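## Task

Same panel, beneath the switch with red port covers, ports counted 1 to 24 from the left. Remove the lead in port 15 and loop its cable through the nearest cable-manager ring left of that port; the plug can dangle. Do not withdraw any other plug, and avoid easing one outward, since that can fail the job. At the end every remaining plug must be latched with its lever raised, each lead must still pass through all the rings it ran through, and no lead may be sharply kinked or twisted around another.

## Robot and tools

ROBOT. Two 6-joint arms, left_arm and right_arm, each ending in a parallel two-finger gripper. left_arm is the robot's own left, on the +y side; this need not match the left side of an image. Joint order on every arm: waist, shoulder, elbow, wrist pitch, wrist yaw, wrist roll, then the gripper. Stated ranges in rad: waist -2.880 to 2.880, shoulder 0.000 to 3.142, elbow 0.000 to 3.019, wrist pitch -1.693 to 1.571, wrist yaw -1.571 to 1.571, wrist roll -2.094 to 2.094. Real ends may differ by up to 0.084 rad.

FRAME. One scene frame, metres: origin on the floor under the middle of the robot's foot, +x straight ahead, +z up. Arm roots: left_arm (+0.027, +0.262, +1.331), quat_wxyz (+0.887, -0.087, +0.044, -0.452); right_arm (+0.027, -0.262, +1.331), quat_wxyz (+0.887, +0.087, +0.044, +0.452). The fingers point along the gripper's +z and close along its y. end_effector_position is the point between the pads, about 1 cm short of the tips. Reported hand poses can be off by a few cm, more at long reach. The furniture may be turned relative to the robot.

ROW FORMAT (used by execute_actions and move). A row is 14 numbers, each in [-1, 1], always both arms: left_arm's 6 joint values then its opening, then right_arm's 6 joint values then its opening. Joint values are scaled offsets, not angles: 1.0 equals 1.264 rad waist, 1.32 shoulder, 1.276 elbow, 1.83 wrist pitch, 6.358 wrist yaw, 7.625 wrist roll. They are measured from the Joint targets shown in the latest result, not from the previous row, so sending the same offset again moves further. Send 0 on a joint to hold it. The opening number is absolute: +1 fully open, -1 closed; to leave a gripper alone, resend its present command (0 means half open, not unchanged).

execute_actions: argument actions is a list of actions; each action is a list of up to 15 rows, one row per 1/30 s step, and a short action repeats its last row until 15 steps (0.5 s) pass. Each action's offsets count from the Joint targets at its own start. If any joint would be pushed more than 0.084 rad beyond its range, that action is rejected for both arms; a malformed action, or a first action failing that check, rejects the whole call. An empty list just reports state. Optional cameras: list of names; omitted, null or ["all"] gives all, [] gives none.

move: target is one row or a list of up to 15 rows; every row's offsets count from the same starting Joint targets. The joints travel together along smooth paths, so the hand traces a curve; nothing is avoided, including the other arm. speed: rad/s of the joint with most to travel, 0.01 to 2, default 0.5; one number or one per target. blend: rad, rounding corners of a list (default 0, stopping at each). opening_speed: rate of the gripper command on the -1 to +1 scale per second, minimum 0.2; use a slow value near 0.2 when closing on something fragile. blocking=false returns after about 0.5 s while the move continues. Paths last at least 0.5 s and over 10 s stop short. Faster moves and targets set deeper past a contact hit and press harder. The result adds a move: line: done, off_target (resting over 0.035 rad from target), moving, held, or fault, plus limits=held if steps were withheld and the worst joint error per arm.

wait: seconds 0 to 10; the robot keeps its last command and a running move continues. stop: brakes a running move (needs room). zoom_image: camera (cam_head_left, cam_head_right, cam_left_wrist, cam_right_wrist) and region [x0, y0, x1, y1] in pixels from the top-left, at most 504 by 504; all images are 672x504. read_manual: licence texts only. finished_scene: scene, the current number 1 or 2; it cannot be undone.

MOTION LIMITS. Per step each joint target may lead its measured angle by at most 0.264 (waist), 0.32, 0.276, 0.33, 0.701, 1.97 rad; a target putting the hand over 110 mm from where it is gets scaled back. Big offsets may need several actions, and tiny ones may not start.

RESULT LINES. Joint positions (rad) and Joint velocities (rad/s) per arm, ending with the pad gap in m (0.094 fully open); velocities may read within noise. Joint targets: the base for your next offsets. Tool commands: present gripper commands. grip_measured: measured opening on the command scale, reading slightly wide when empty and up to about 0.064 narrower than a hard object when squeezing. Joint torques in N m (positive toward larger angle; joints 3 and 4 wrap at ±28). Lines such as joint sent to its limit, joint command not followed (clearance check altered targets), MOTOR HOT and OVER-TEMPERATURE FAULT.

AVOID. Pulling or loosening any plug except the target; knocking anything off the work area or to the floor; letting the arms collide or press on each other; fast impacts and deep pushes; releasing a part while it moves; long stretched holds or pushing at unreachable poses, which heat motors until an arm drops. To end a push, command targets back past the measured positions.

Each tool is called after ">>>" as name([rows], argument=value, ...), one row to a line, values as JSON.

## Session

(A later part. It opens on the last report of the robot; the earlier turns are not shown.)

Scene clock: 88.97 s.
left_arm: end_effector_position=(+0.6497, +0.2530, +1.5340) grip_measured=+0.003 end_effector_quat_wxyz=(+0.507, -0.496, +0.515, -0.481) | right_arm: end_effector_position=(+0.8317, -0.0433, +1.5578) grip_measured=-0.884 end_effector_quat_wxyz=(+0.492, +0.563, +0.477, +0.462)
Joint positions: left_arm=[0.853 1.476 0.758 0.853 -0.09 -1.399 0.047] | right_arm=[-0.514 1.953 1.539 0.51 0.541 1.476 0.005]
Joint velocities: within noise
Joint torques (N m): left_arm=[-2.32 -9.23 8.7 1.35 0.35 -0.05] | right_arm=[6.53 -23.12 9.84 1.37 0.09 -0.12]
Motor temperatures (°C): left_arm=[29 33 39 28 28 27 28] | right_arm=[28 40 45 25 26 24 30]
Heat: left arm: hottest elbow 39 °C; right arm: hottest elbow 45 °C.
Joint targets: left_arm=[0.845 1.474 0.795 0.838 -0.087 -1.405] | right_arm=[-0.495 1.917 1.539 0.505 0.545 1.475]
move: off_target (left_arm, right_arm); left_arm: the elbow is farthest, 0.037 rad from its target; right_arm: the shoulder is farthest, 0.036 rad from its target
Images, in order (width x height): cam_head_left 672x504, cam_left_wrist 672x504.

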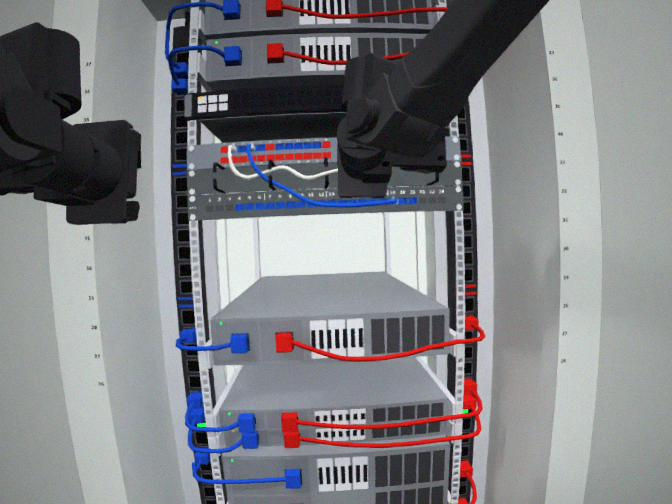

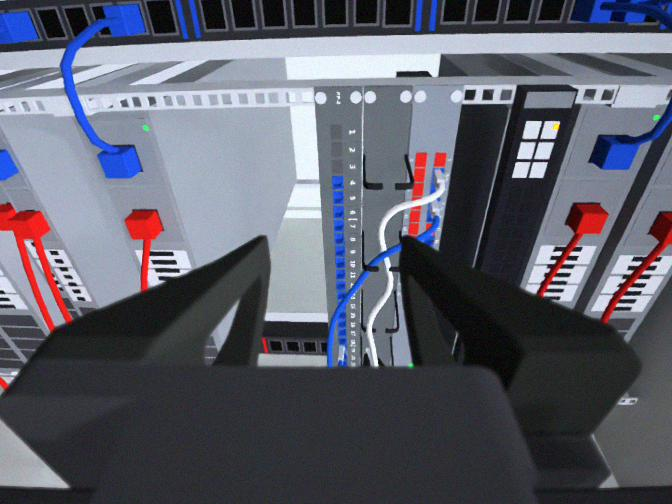

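>>> move(target=[-0.2176,0.2394,0.5635,-0.4041,-0.0289,-0.0203,-0.45,0,0,0,0,0,0,-0.97], speed=0.4)

>>> zoom_image(camera="cam_left_wrist", region=[230, 100, 450, 380])

Scene clock: 94.27 s.
left_arm: end_effector_position=(+0.7972, +0.0624, +1.5673) grip_measured=-0.447 end_effector_quat_wxyz=(-0.369, +0.556, -0.593, +0.450) | right_arm: end_effector_position=(+0.8316, -0.0434, +1.5576) grip_measured=-0.884 end_effector_quat_wxyz=(+0.492, +0.563, +0.477, +0.462)
Joint positions: left_arm=[0.574 1.761 1.458 0.113 -0.268 -1.552 0.026] | right_arm=[-0.514 1.953 1.539 0.509 0.541 1.476 0.005]
Joint velocities: within noise
Joint torques (N m): left_arm=[-3.78 -12.51 12.04 1.35 -0.05 -0.11] | right_arm=[6.01 -23.3 9.87 1.43 0.08 -0.14]
Motor temperatures (°C): left_arm=[29 33 40 28 28 27 28] | right_arm=[28 41 45 25 26 24 30]
Heat: left arm: hottest elbow 40 °C; right arm: hottest elbow 45 °C.
Joint targets: left_arm=[0.570 1.789 1.514 0.098 -0.271 -1.560] | right_arm=[-0.495 1.917 1.539 0.505 0.545 1.475]
move: off_target (left_arm, right_arm); left_arm: the elbow is farthest, 0.056 rad from its target; right_arm: the shoulder is farthest, 0.036 rad from its target

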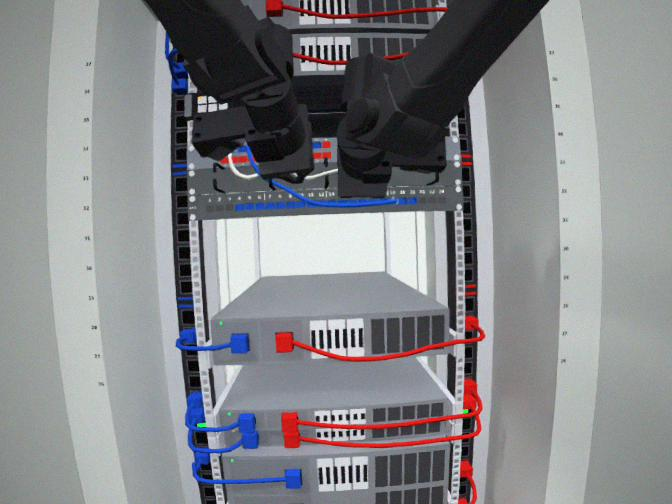

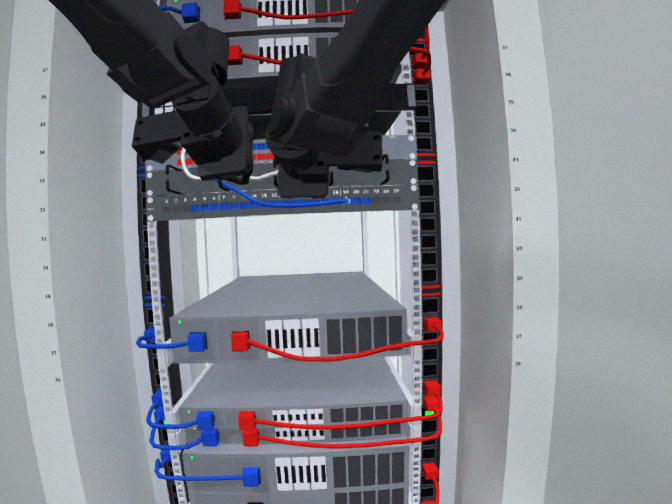

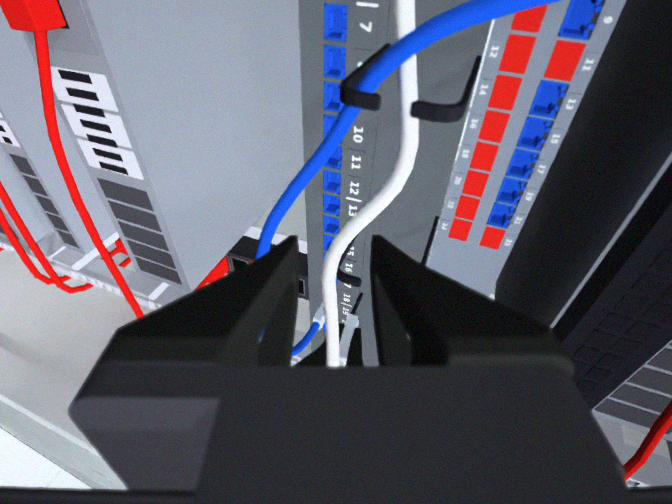

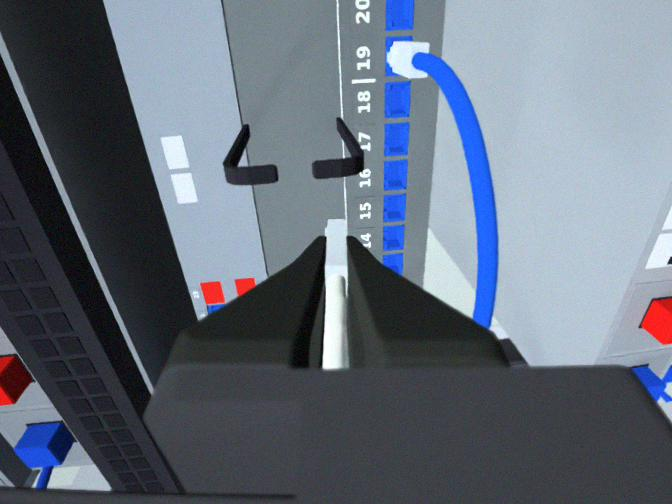

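Scaled by 1.800 from the camera's 672x504 image, which has a finer 960x720 frame.

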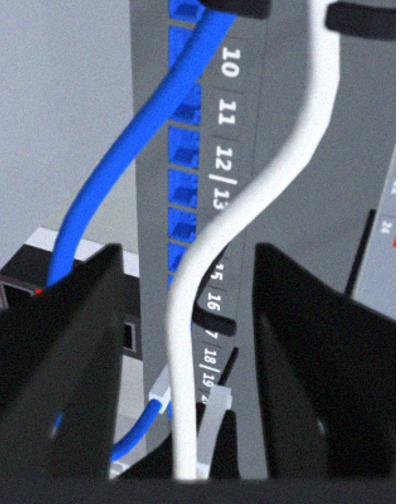

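>>> move(target=[0.0222,0.0644,0.0987,-0.0158,0.0018,0,-0.45,0,0,0,0,0,0,-0.97], speed=0.12)

>>> zoom_image(camera="cam_left_wrist", region=[230, 100, 450, 380])

>>> zoom_image(camera="cam_head_left", region=[255, 145, 345, 215])

Scene clock: 97.40 s.
left_arm: end_effector_position=(+0.8325, +0.0583, +1.5656) grip_measured=-0.447 end_effector_quat_wxyz=(-0.372, +0.558, -0.588, +0.452) | right_arm: end_effector_position=(+0.8316, -0.0434, +1.5576) grip_measured=-0.884 end_effector_quat_wxyz=(+0.492, +0.563, +0.477, +0.462)
Joint positions: left_arm=[0.586 1.847 1.582 0.084 -0.262 -1.553 0.026] | right_arm=[-0.514 1.953 1.539 0.509 0.541 1.476 0.005]
Joint velocities: within noise
Joint torques (N m): left_arm=[-2.78 -13.68 12.16 1.24 0.19 -0.07] | right_arm=[6.24 -23.18 9.76 1.43 0.08 -0.13]
Motor temperatures (°C): left_arm=[29 33 40 28 28 27 28] | right_arm=[28 42 46 25 26 24 30]
Heat: left arm: hottest elbow 40 °C; right arm: hottest elbow 46 °C.
Joint targets: left_arm=[0.598 1.875 1.640 0.069 -0.259 -1.560] | right_arm=[-0.495 1.917 1.539 0.505 0.545 1.475]
move: off_target (left_arm, right_arm); left_arm: the elbow is farthest, 0.058 rad from its target; right_arm: the shoulder is farthest, 0.036 rad from its target

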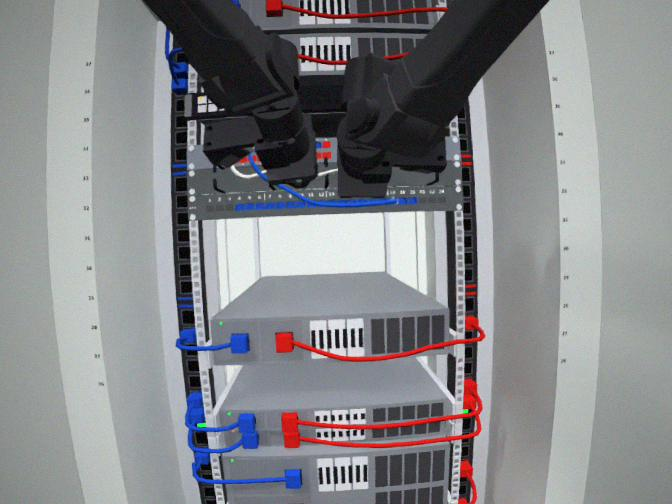

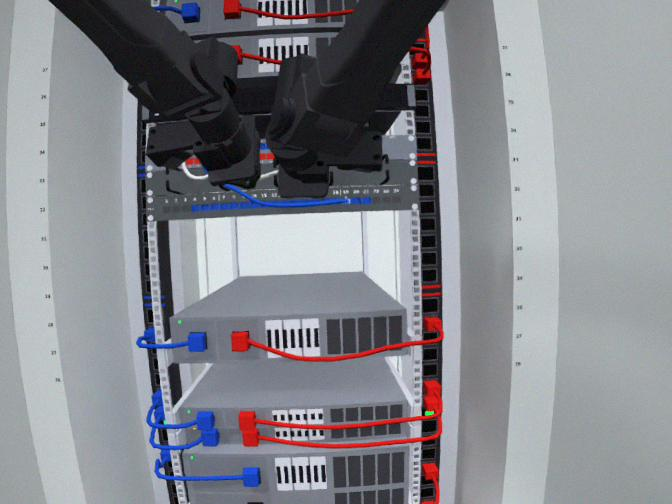

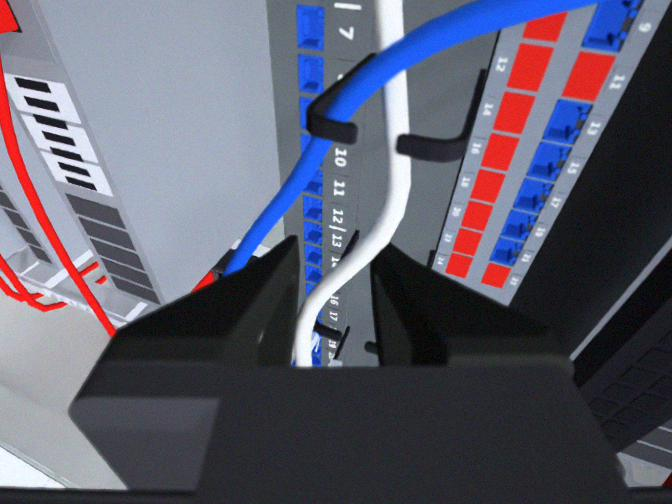

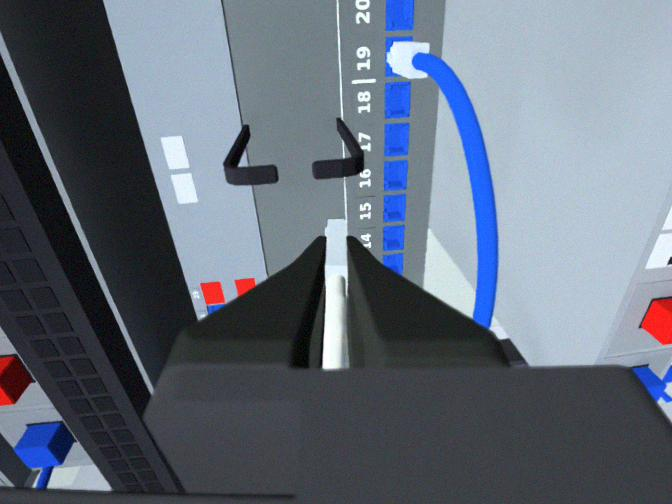

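Scaled by 1.800 from the camera's 672x504 image, which has a finer 960x720 frame.

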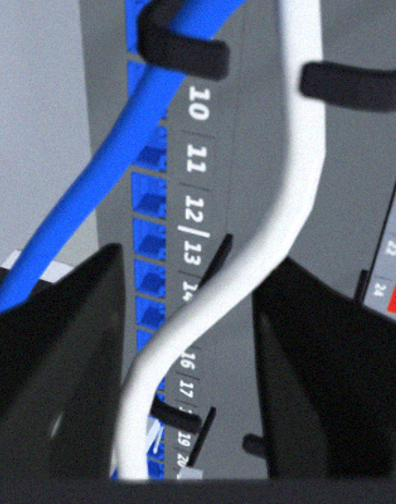

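Scaled by 5.600 from the camera's 672x504 image, which has a finer 960x720 frame.

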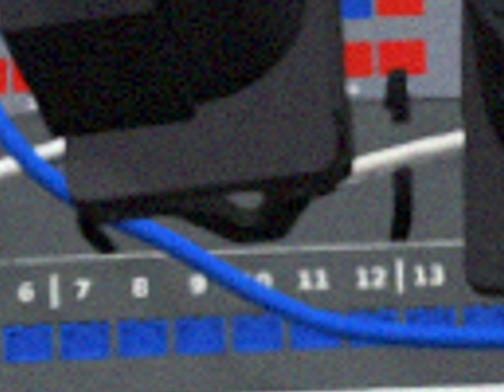

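>>> move(target=[0,0,0,0,0,0,-0.93,0,0,0,0,0,0,-0.97], speed=0.12, opening_speed=0.3)

>>> zoom_image(camera="cam_left_wrist", region=[230, 100, 450, 380])

>>> zoom_image(camera="cam_head_left", region=[255, 145, 345, 215])

Scene clock: 99.80 s.
left_arm: end_effector_position=(+0.8330, +0.0573, +1.5671) grip_measured=-0.909 end_effector_quat_wxyz=(-0.371, +0.556, -0.589, +0.454) | right_arm: end_effector_position=(+0.8306, -0.0426, +1.5636) grip_measured=-0.884 end_effector_quat_wxyz=(+0.492, +0.562, +0.475, +0.465)
Joint positions: left_arm=[0.586 1.847 1.585 0.083 -0.256 -1.552 0.004] | right_arm=[-0.511 1.946 1.539 0.509 0.541 1.476 0.005]
Joint velocities: within noise
Joint torques (N m): left_arm=[-2.37 -14.74 12.21 1.5 -0.03 -0.1] | right_arm=[6.01 -22.18 9.91 1.37 0.07 -0.1]
Motor temperatures (°C): left_arm=[29 33 41 28 28 27 28] | right_arm=[28 42 46 25 26 24 30]
Heat: left arm: hottest elbow 41 °C; right arm: hottest elbow 46 °C.
Joint targets: left_arm=[0.598 1.875 1.640 0.069 -0.259 -1.560] | right_arm=[-0.495 1.917 1.539 0.505 0.545 1.475]
move: off_target (left_arm); left_arm: the elbow is farthest, 0.055 rad from its target

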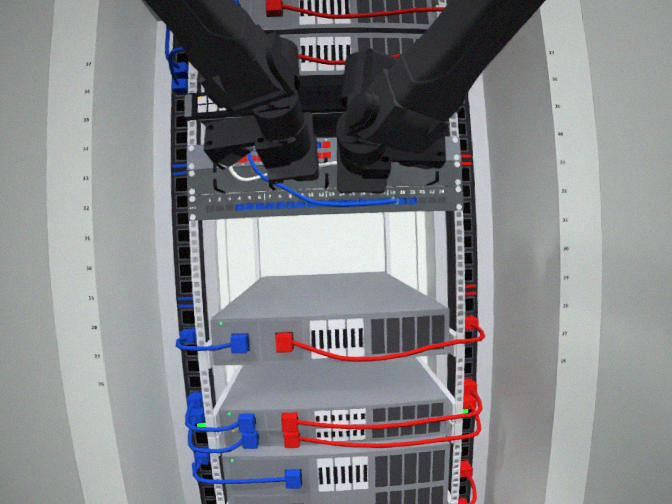

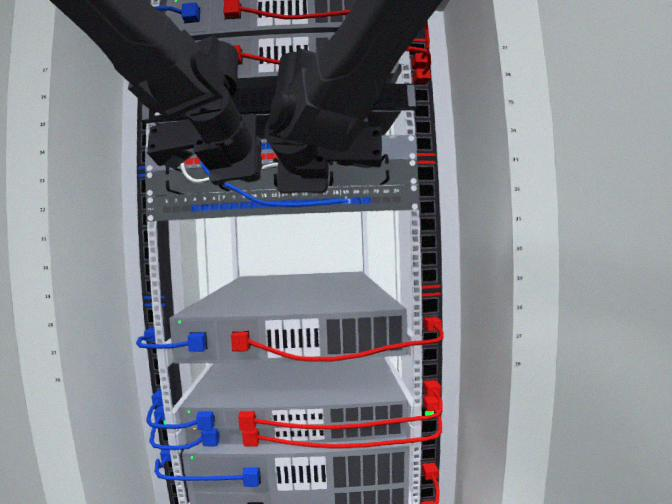

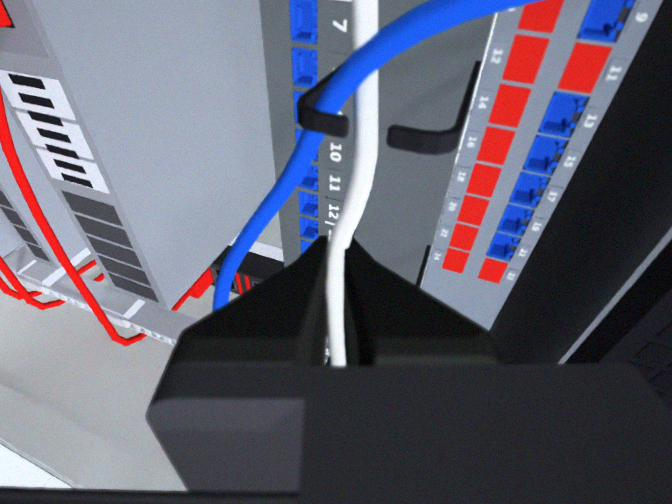

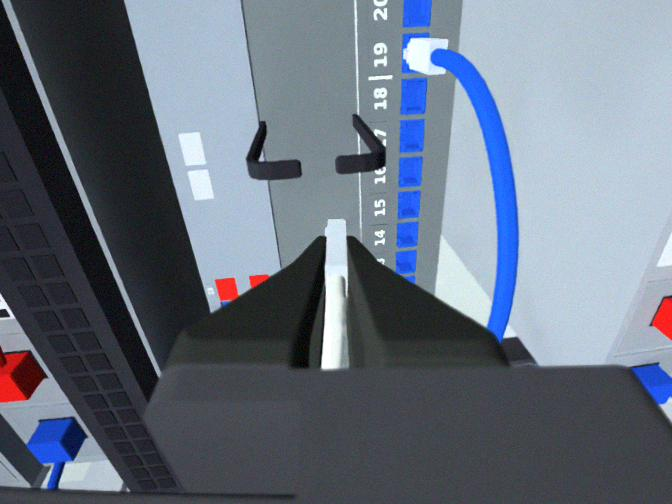

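Scaled by 1.800 from the camera's 672x504 image, which has a finer 960x720 frame.

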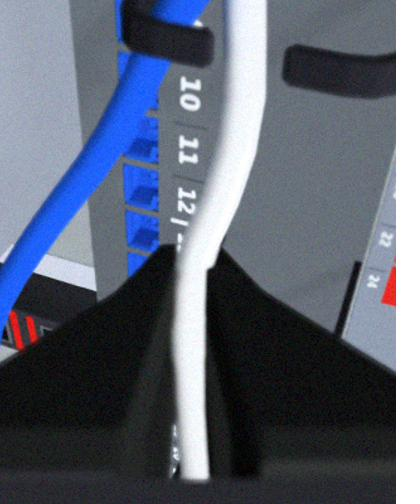

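Scaled by 5.600 from the camera's 672x504 image, which has a finer 960x720 frame.

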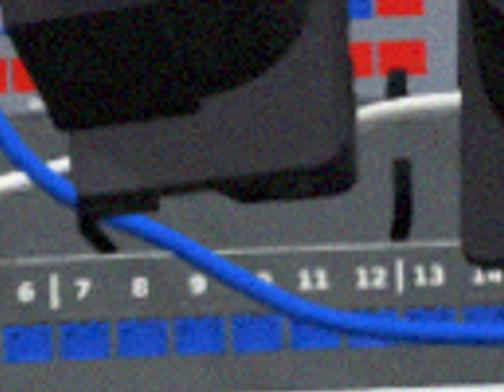

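>>> zoom_image(camera="cam_head_left", region=[310, 150, 345, 185])

>>> zoom_image(camera="cam_head_right", region=[255, 150, 290, 185])

Scaled by 14.400 from the camera's 672x504 image, which has a finer 960x720 frame.

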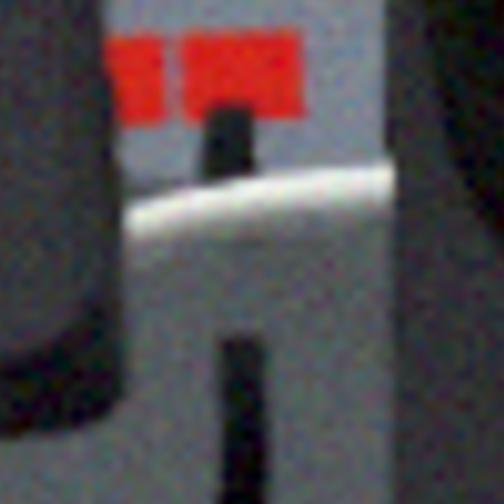

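Scaled by 14.400 from the camera's 672x504 image, which has a finer 960x720 frame.

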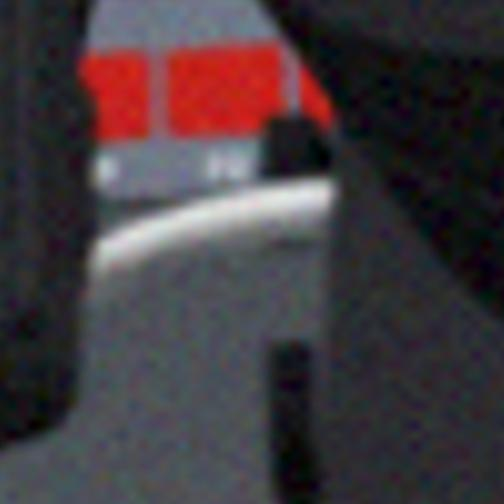

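>>> move(target=[0,0.0083,0,0,0,0,-0.93,0,0.0371,0,0,0,0,-0.97], speed=0.1, cameras=["cam_head_left","cam_left_wrist"])

>>> zoom_image(camera="cam_head_left", region=[310, 150, 345, 185])

Scene clock: 101.47 s.
left_arm: end_effector_position=(+0.8340, +0.0565, +1.5645) grip_measured=-0.910 end_effector_quat_wxyz=(-0.371, +0.556, -0.590, +0.453) | right_arm: end_effector_position=(+0.8307, -0.0424, +1.5627) grip_measured=-0.884 end_effector_quat_wxyz=(+0.492, +0.562, +0.476, +0.464)
Joint positions: left_arm=[0.586 1.852 1.588 0.083 -0.256 -1.552 0.004] | right_arm=[-0.511 1.947 1.539 0.509 0.541 1.476 0.005]
Joint velocities: within noise
Joint torques (N m): left_arm=[-2.02 -13.63 11.9 1.37 0.06 -0.11] | right_arm=[6.24 -18.55 9.92 1.51 0.06 -0.14]
Motor temperatures (°C): left_arm=[29 33 41 28 28 27 28] | right_arm=[28 42 46 25 26 24 30]
Heat: left arm: hottest elbow 41 °C; right arm: hottest elbow 46 °C.
Joint targets: left_arm=[0.598 1.885 1.640 0.069 -0.259 -1.560] | right_arm=[-0.495 1.966 1.539 0.505 0.545 1.475]
move: off_target (left_arm); left_arm: the elbow is farthest, 0.052 rad from its target
Images, in order (width x height): cam_head_left 672x504, cam_left_wrist 672x504.

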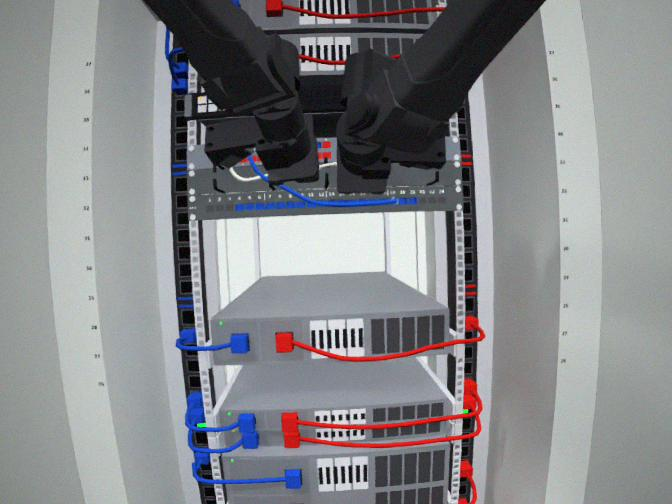

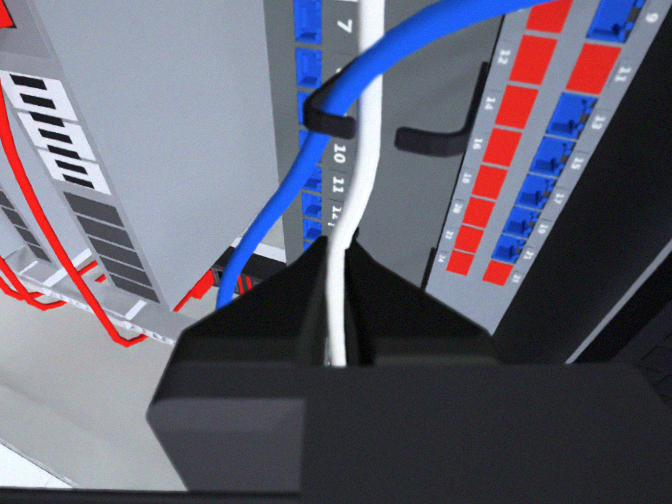

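Scaled by 14.400 from the camera's 672x504 image, which has a finer 960x720 frame.

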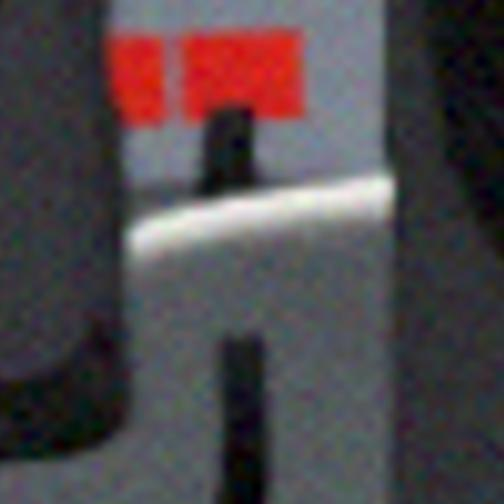

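>>> move(target=[0,0.0035,0,0,0,0,-0.93,0,0.008,0,0,0,0,-0.97], speed=0.1, cameras=["cam_head_left"])

>>> zoom_image(camera="cam_head_left", region=[310, 150, 345, 185])

Scene clock: 102.40 s.
left_arm: end_effector_position=(+0.8343, +0.0558, +1.5609) grip_measured=-0.910 end_effector_quat_wxyz=(-0.370, +0.556, -0.592, +0.451) | right_arm: end_effector_position=(+0.8310, -0.0415, +1.5570) grip_measured=-0.884 end_effector_quat_wxyz=(+0.492, +0.563, +0.478, +0.462)
Joint positions: left_arm=[0.586 1.857 1.588 0.083 -0.257 -1.55 0.004] | right_arm=[-0.511 1.954 1.539 0.509 0.543 1.476 0.005]
Joint velocities: within noise
Joint torques (N m): left_arm=[-3.02 -13.74 11.86 1.39 0.02 -0.06] | right_arm=[6.12 -18.14 9.91 1.44 -0.03 -0.11]
Motor temperatures (°C): left_arm=[29 33 41 28 28 27 28] | right_arm=[28 42 46 25 26 24 30]
Heat: left arm: hottest elbow 41 °C; right arm: hottest elbow 46 °C.
Joint targets: left_arm=[0.598 1.890 1.640 0.069 -0.259 -1.560] | right_arm=[-0.495 1.976 1.539 0.505 0.545 1.475]
move: off_target (left_arm); left_arm: the elbow is farthest, 0.052 rad from its target
Images, in order (width x height): cam_head_left 672x504.

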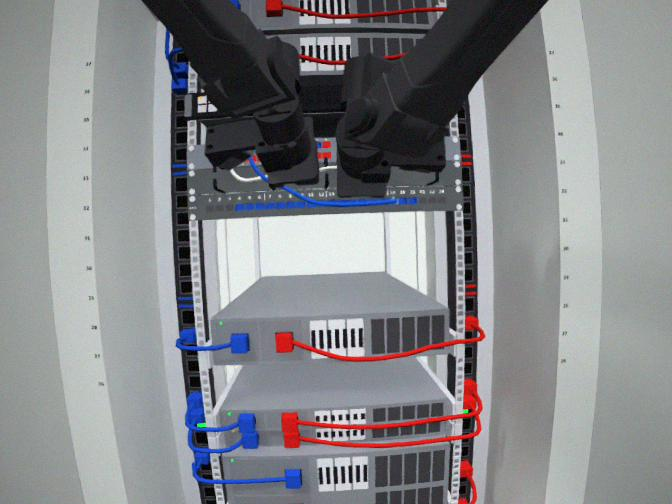

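Scaled by 14.400 from the camera's 672x504 image, which has a finer 960x720 frame.

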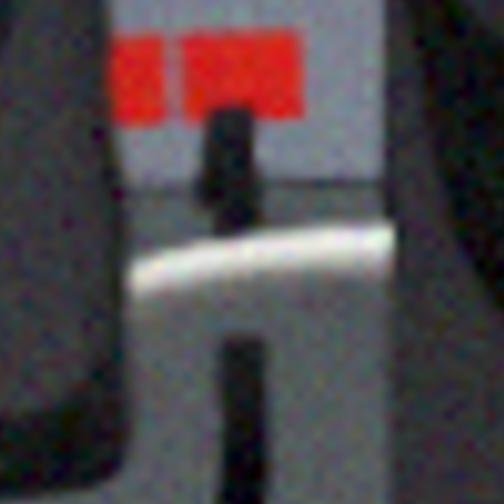

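>>> move(target=[0,0,0,0,0,0,-0.93,0,0,0,0,0,0,-0.55], speed=0.1, opening_speed=0.3)

>>> zoom_image(camera="cam_head_left", region=[310, 150, 345, 185])

>>> zoom_image(camera="cam_right_wrist", region=[260, 180, 420, 380])

Scene clock: 105.37 s.
left_arm: end_effector_position=(+0.8348, +0.0559, +1.5622) grip_measured=-0.910 end_effector_quat_wxyz=(-0.371, +0.556, -0.591, +0.452) | right_arm: end_effector_position=(+0.8311, -0.0412, +1.5546) grip_measured=-0.553 end_effector_quat_wxyz=(+0.492, +0.563, +0.479, +0.460)
Joint positions: left_arm=[0.586 1.857 1.59 0.083 -0.257 -1.55 0.004] | right_arm=[-0.511 1.957 1.539 0.509 0.544 1.476 0.021]
Joint velocities: within noise
Joint torques (N m): left_arm=[-2.55 -14.21 11.74 1.5 0.02 -0.13] | right_arm=[6.36 -18.61 9.8 1.42 -0.05 -0.12]
Motor temperatures (°C): left_arm=[29 34 42 28 28 27 28] | right_arm=[28 41 46 25 26 24 30]
Heat: left arm: hottest elbow 42 °C; right arm: hottest elbow 46 °C.
Joint targets: left_arm=[0.598 1.890 1.640 0.069 -0.259 -1.560] | right_arm=[-0.495 1.976 1.539 0.505 0.545 1.475]
move: off_target (left_arm); left_arm: the elbow is farthest, 0.050 rad from its target

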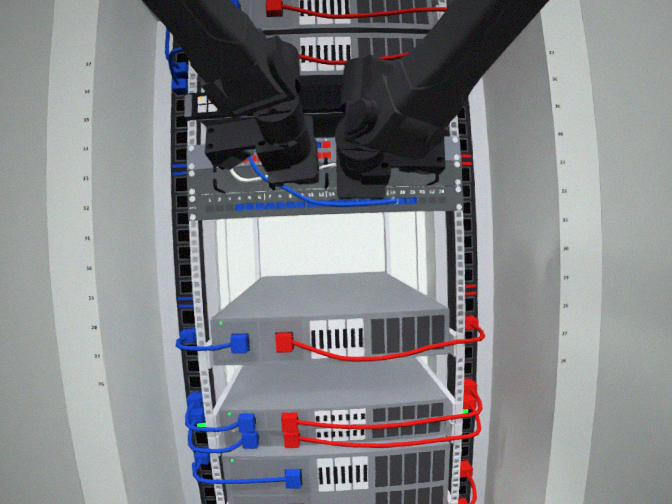

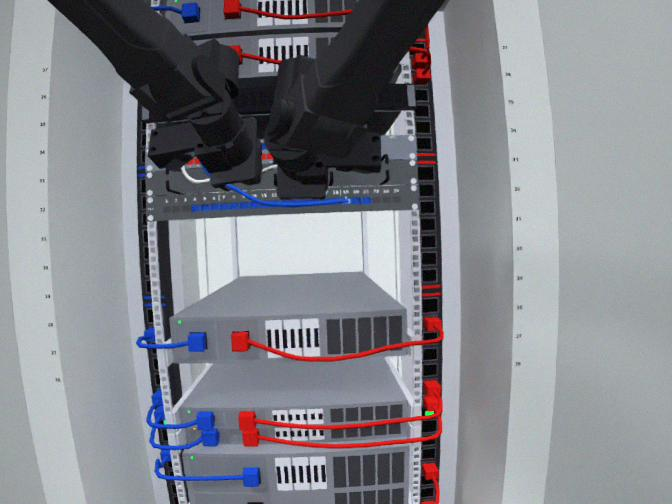

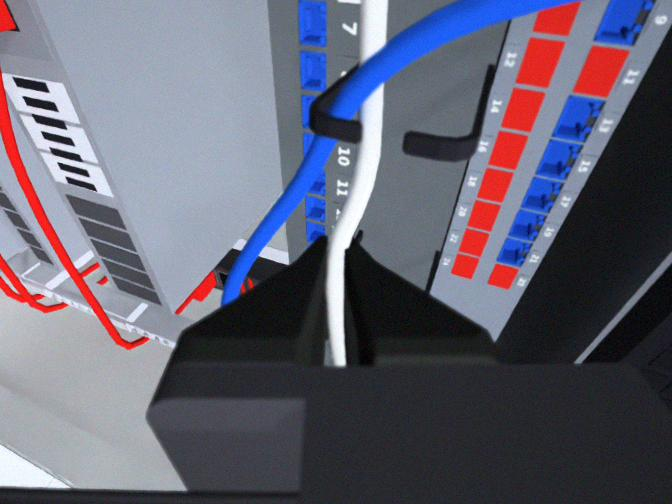

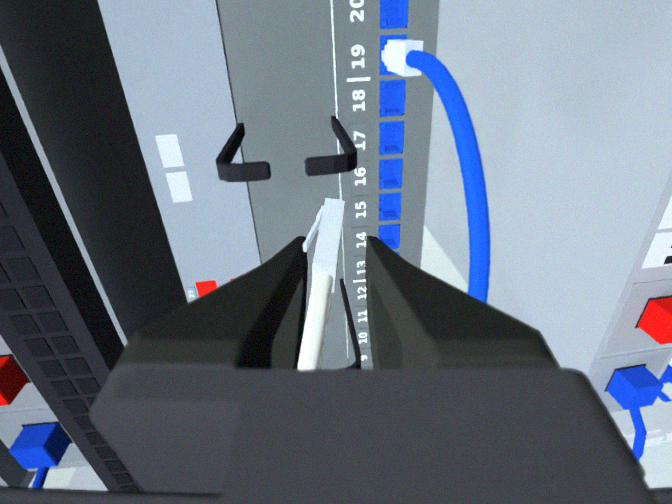

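Scaled by 14.400 from the camera's 672x504 image, which has a finer 960x720 frame.

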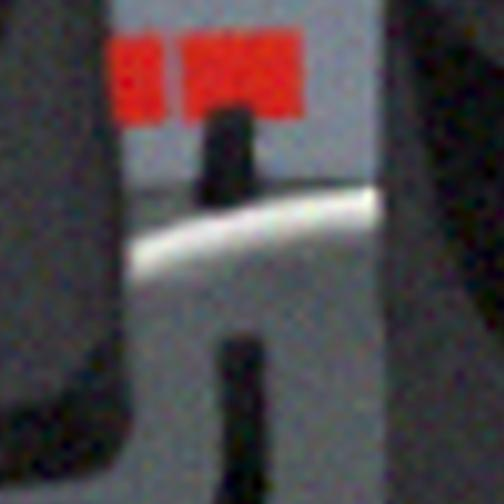

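Scaled by 2.520 from the camera's 672x504 image, which has a finer 960x720 frame.

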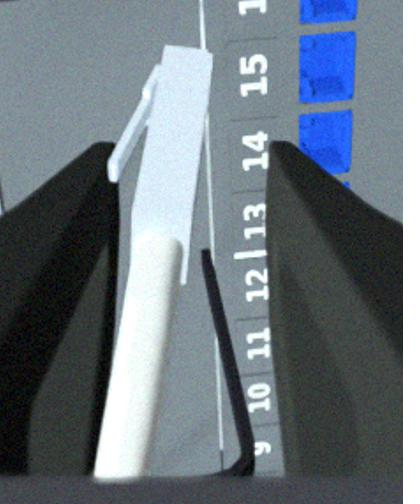

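>>> move([
  [0,0,0,0,0,0,-0.93,0,0,0,0,0,0,-0.3],
  [0,0,0,0,0,0,-0.93,0.0277,-0.0992,-0.123,0.0628,0.0058,0,-0.3],
], speed=0.12, opening_speed=0.3)

>>> zoom_image(camera="cam_head_left", region=[300, 130, 370, 200])

>>> zoom_image(camera="cam_right_wrist", region=[230, 140, 450, 380])

Scene clock: 109.77 s.
left_arm: end_effector_position=(+0.8354, +0.0558, +1.5629) grip_measured=-0.910 end_effector_quat_wxyz=(-0.371, +0.556, -0.591, +0.453) | right_arm: end_effector_position=(+0.7868, -0.0418, +1.5572) grip_measured=-0.302 end_effector_quat_wxyz=(+0.494, +0.564, +0.469, +0.466)
Joint positions: left_arm=[0.586 1.857 1.592 0.083 -0.257 -1.55 0.004] | right_arm=[-0.481 1.875 1.385 0.603 0.579 1.476 0.033]
Joint velocities: within noise
Joint torques (N m): left_arm=[-2.49 -13.57 11.54 1.13 0.05 -0.11] | right_arm=[6.42 -20.95 9.32 2.33 0.06 -0.13]
Motor temperatures (°C): left_arm=[29 34 41 28 28 27 29] | right_arm=[28 41 46 25 26 24 30]
Heat: left arm: hottest elbow 41 °C; right arm: hottest elbow 46 °C.
Joint targets: left_arm=[0.598 1.890 1.640 0.069 -0.259 -1.560] | right_arm=[-0.460 1.845 1.382 0.620 0.582 1.475]
move: off_target (left_arm); left_arm: the elbow is farthest, 0.048 rad from its target

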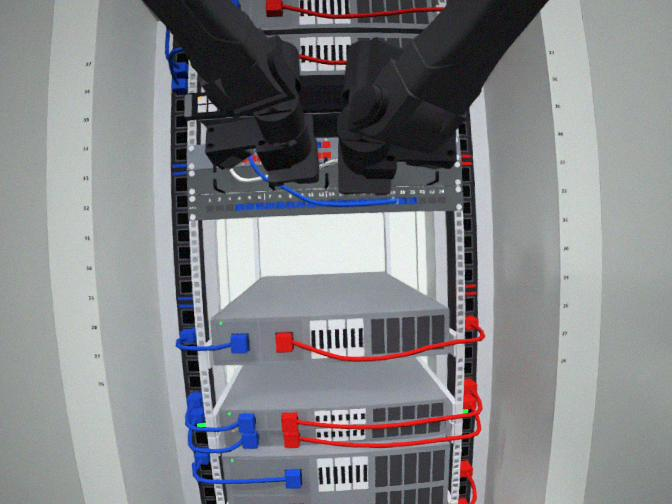

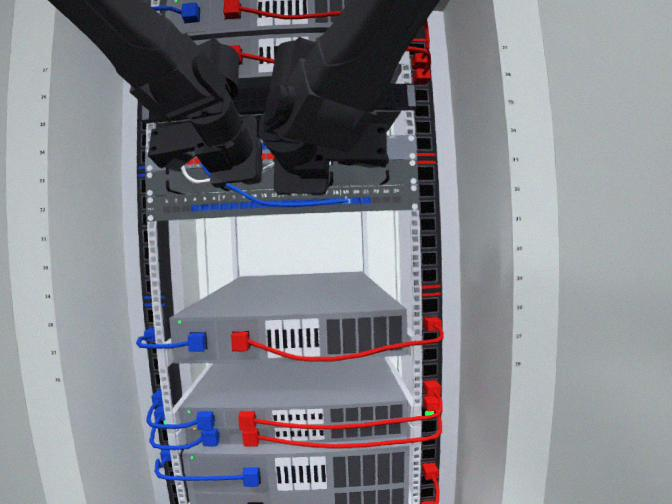

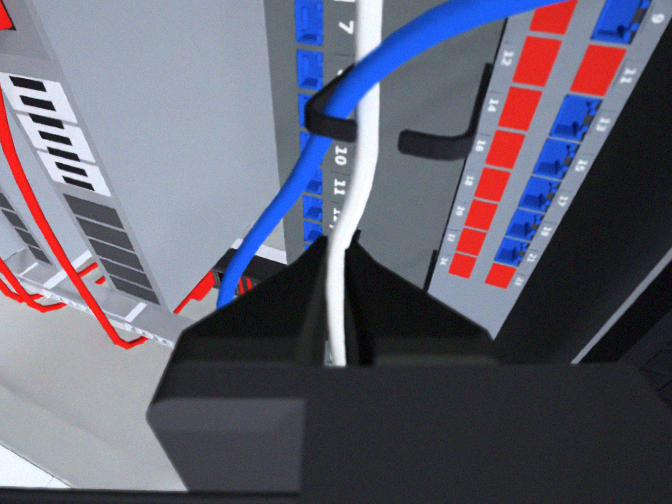

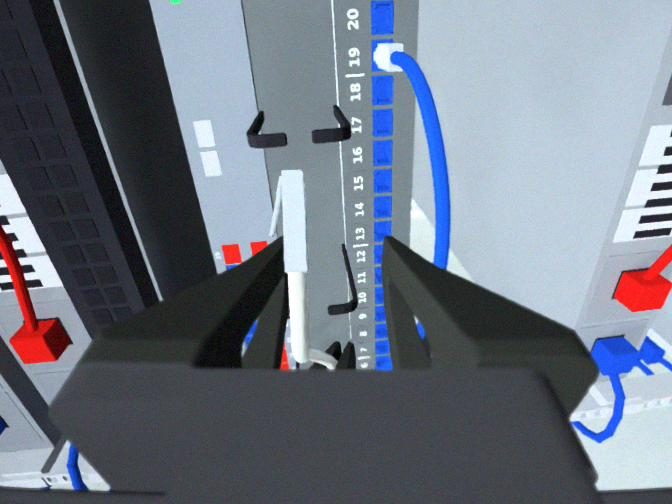

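Scaled by 7.200 from the camera's 672x504 image, which has a finer 960x720 frame.

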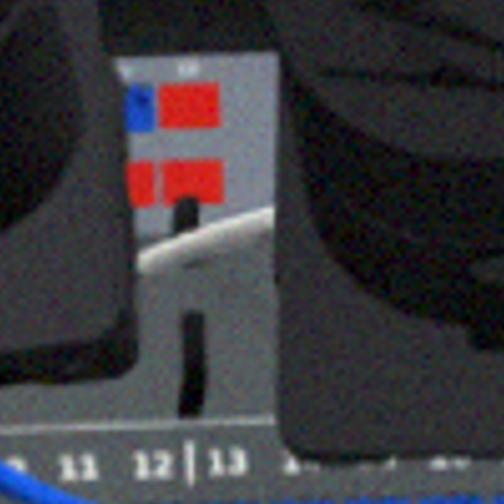

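Scaled by 2.100 from the camera's 672x504 image, which has a finer 960x720 frame.

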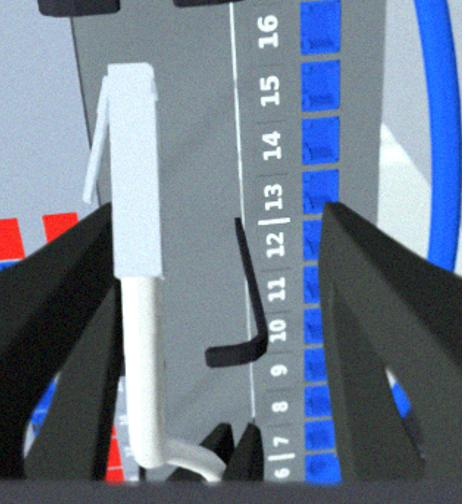

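>>> move([
  [0,0,0,0,0,0,-0.93,0.0063,-0.03,-0.049,0.0126,0,0,-0.3],
  [0,0,0,0,0,0,-0.93,0.0174,-0.0348,0.029,-0.041,-0.0064,0,-0.4],
], speed=0.15)

>>> zoom_image(camera="cam_head_left", region=[300, 130, 370, 200])

>>> zoom_image(camera="cam_right_wrist", region=[230, 140, 450, 380])

Scene clock: 114.03 s.
left_arm: end_effector_position=(+0.8356, +0.0558, +1.5636) grip_measured=-0.910 end_effector_quat_wxyz=(-0.371, +0.556, -0.590, +0.453) | right_arm: end_effector_position=(+0.7730, -0.0270, +1.5698) grip_measured=-0.397 end_effector_quat_wxyz=(+0.477, +0.552, +0.493, +0.474)
Joint positions: left_arm=[0.586 1.857 1.593 0.083 -0.257 -1.55 0.004] | right_arm=[-0.459 1.829 1.359 0.55 0.543 1.476 0.028]
Joint velocities: within noise
Joint torques (N m): left_arm=[-2.32 -14.21 11.4 1.47 0.03 -0.1] | right_arm=[6.42 -20.84 14.83 1.37 -0.18 -0.11]
Motor temperatures (°C): left_arm=[29 35 42 28 28 27 29] | right_arm=[28 41 46 25 26 24 30]
Heat: left arm: hottest elbow 42 °C; right arm: hottest elbow 46 °C.
Joint targets: left_arm=[0.598 1.890 1.640 0.069 -0.259 -1.560] | right_arm=[-0.438 1.799 1.419 0.545 0.541 1.475]
move: off_target (left_arm, right_arm); target 2's new numbers were sent with right_arm's elbow 0.060 rad from that target; left_arm: the elbow is farthest, 0.047 rad from its target; right_arm: the elbow is farthest, 0.060 rad from its target

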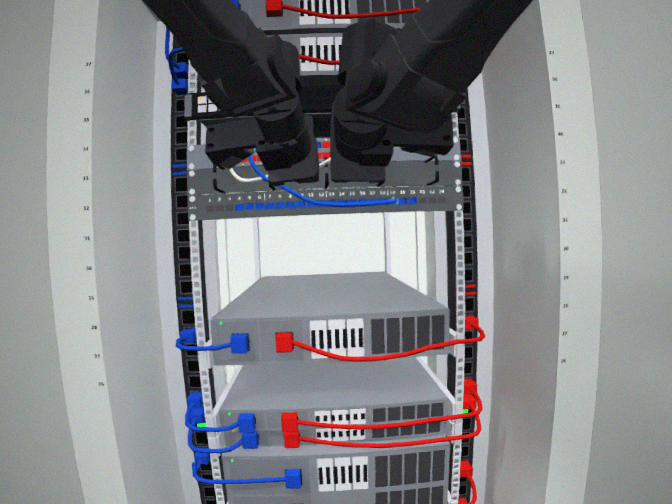

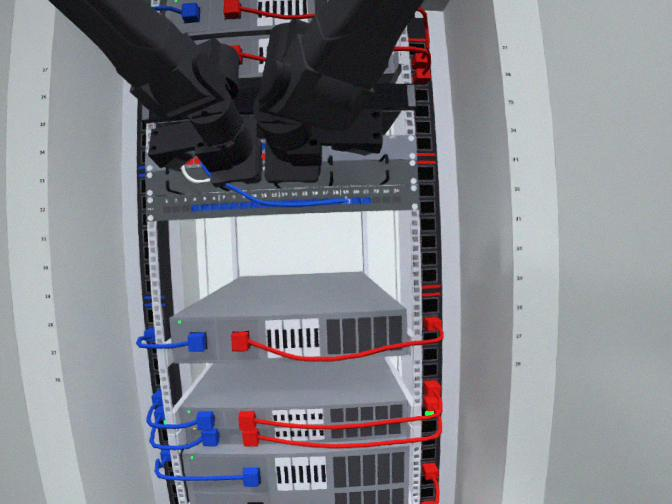

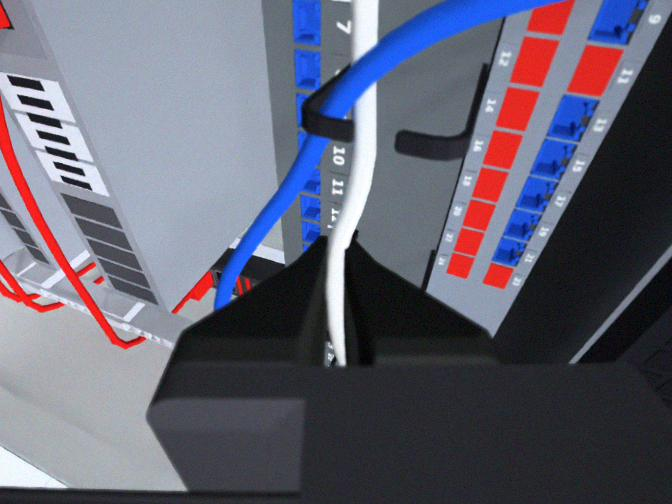

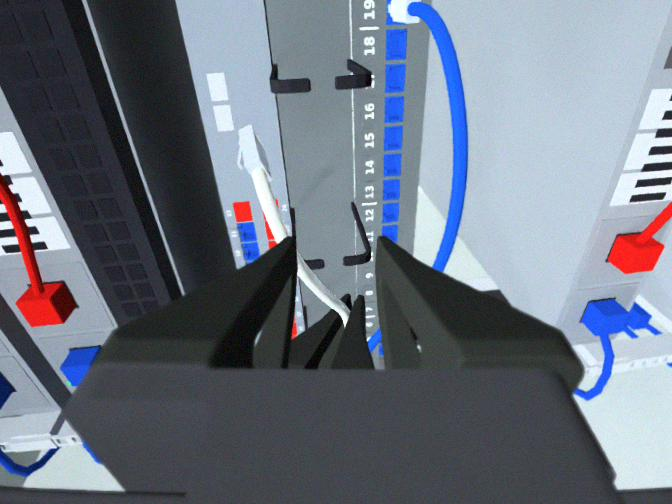

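Scaled by 7.200 from the camera's 672x504 image, which has a finer 960x720 frame.

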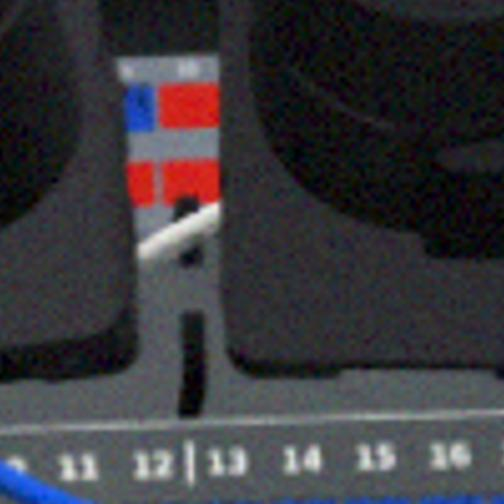

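Scaled by 2.100 from the camera's 672x504 image, which has a finer 960x720 frame.

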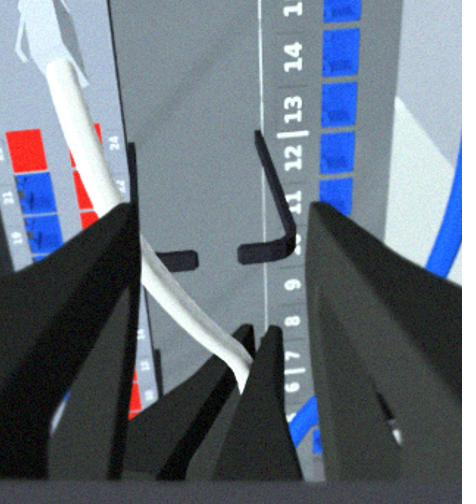

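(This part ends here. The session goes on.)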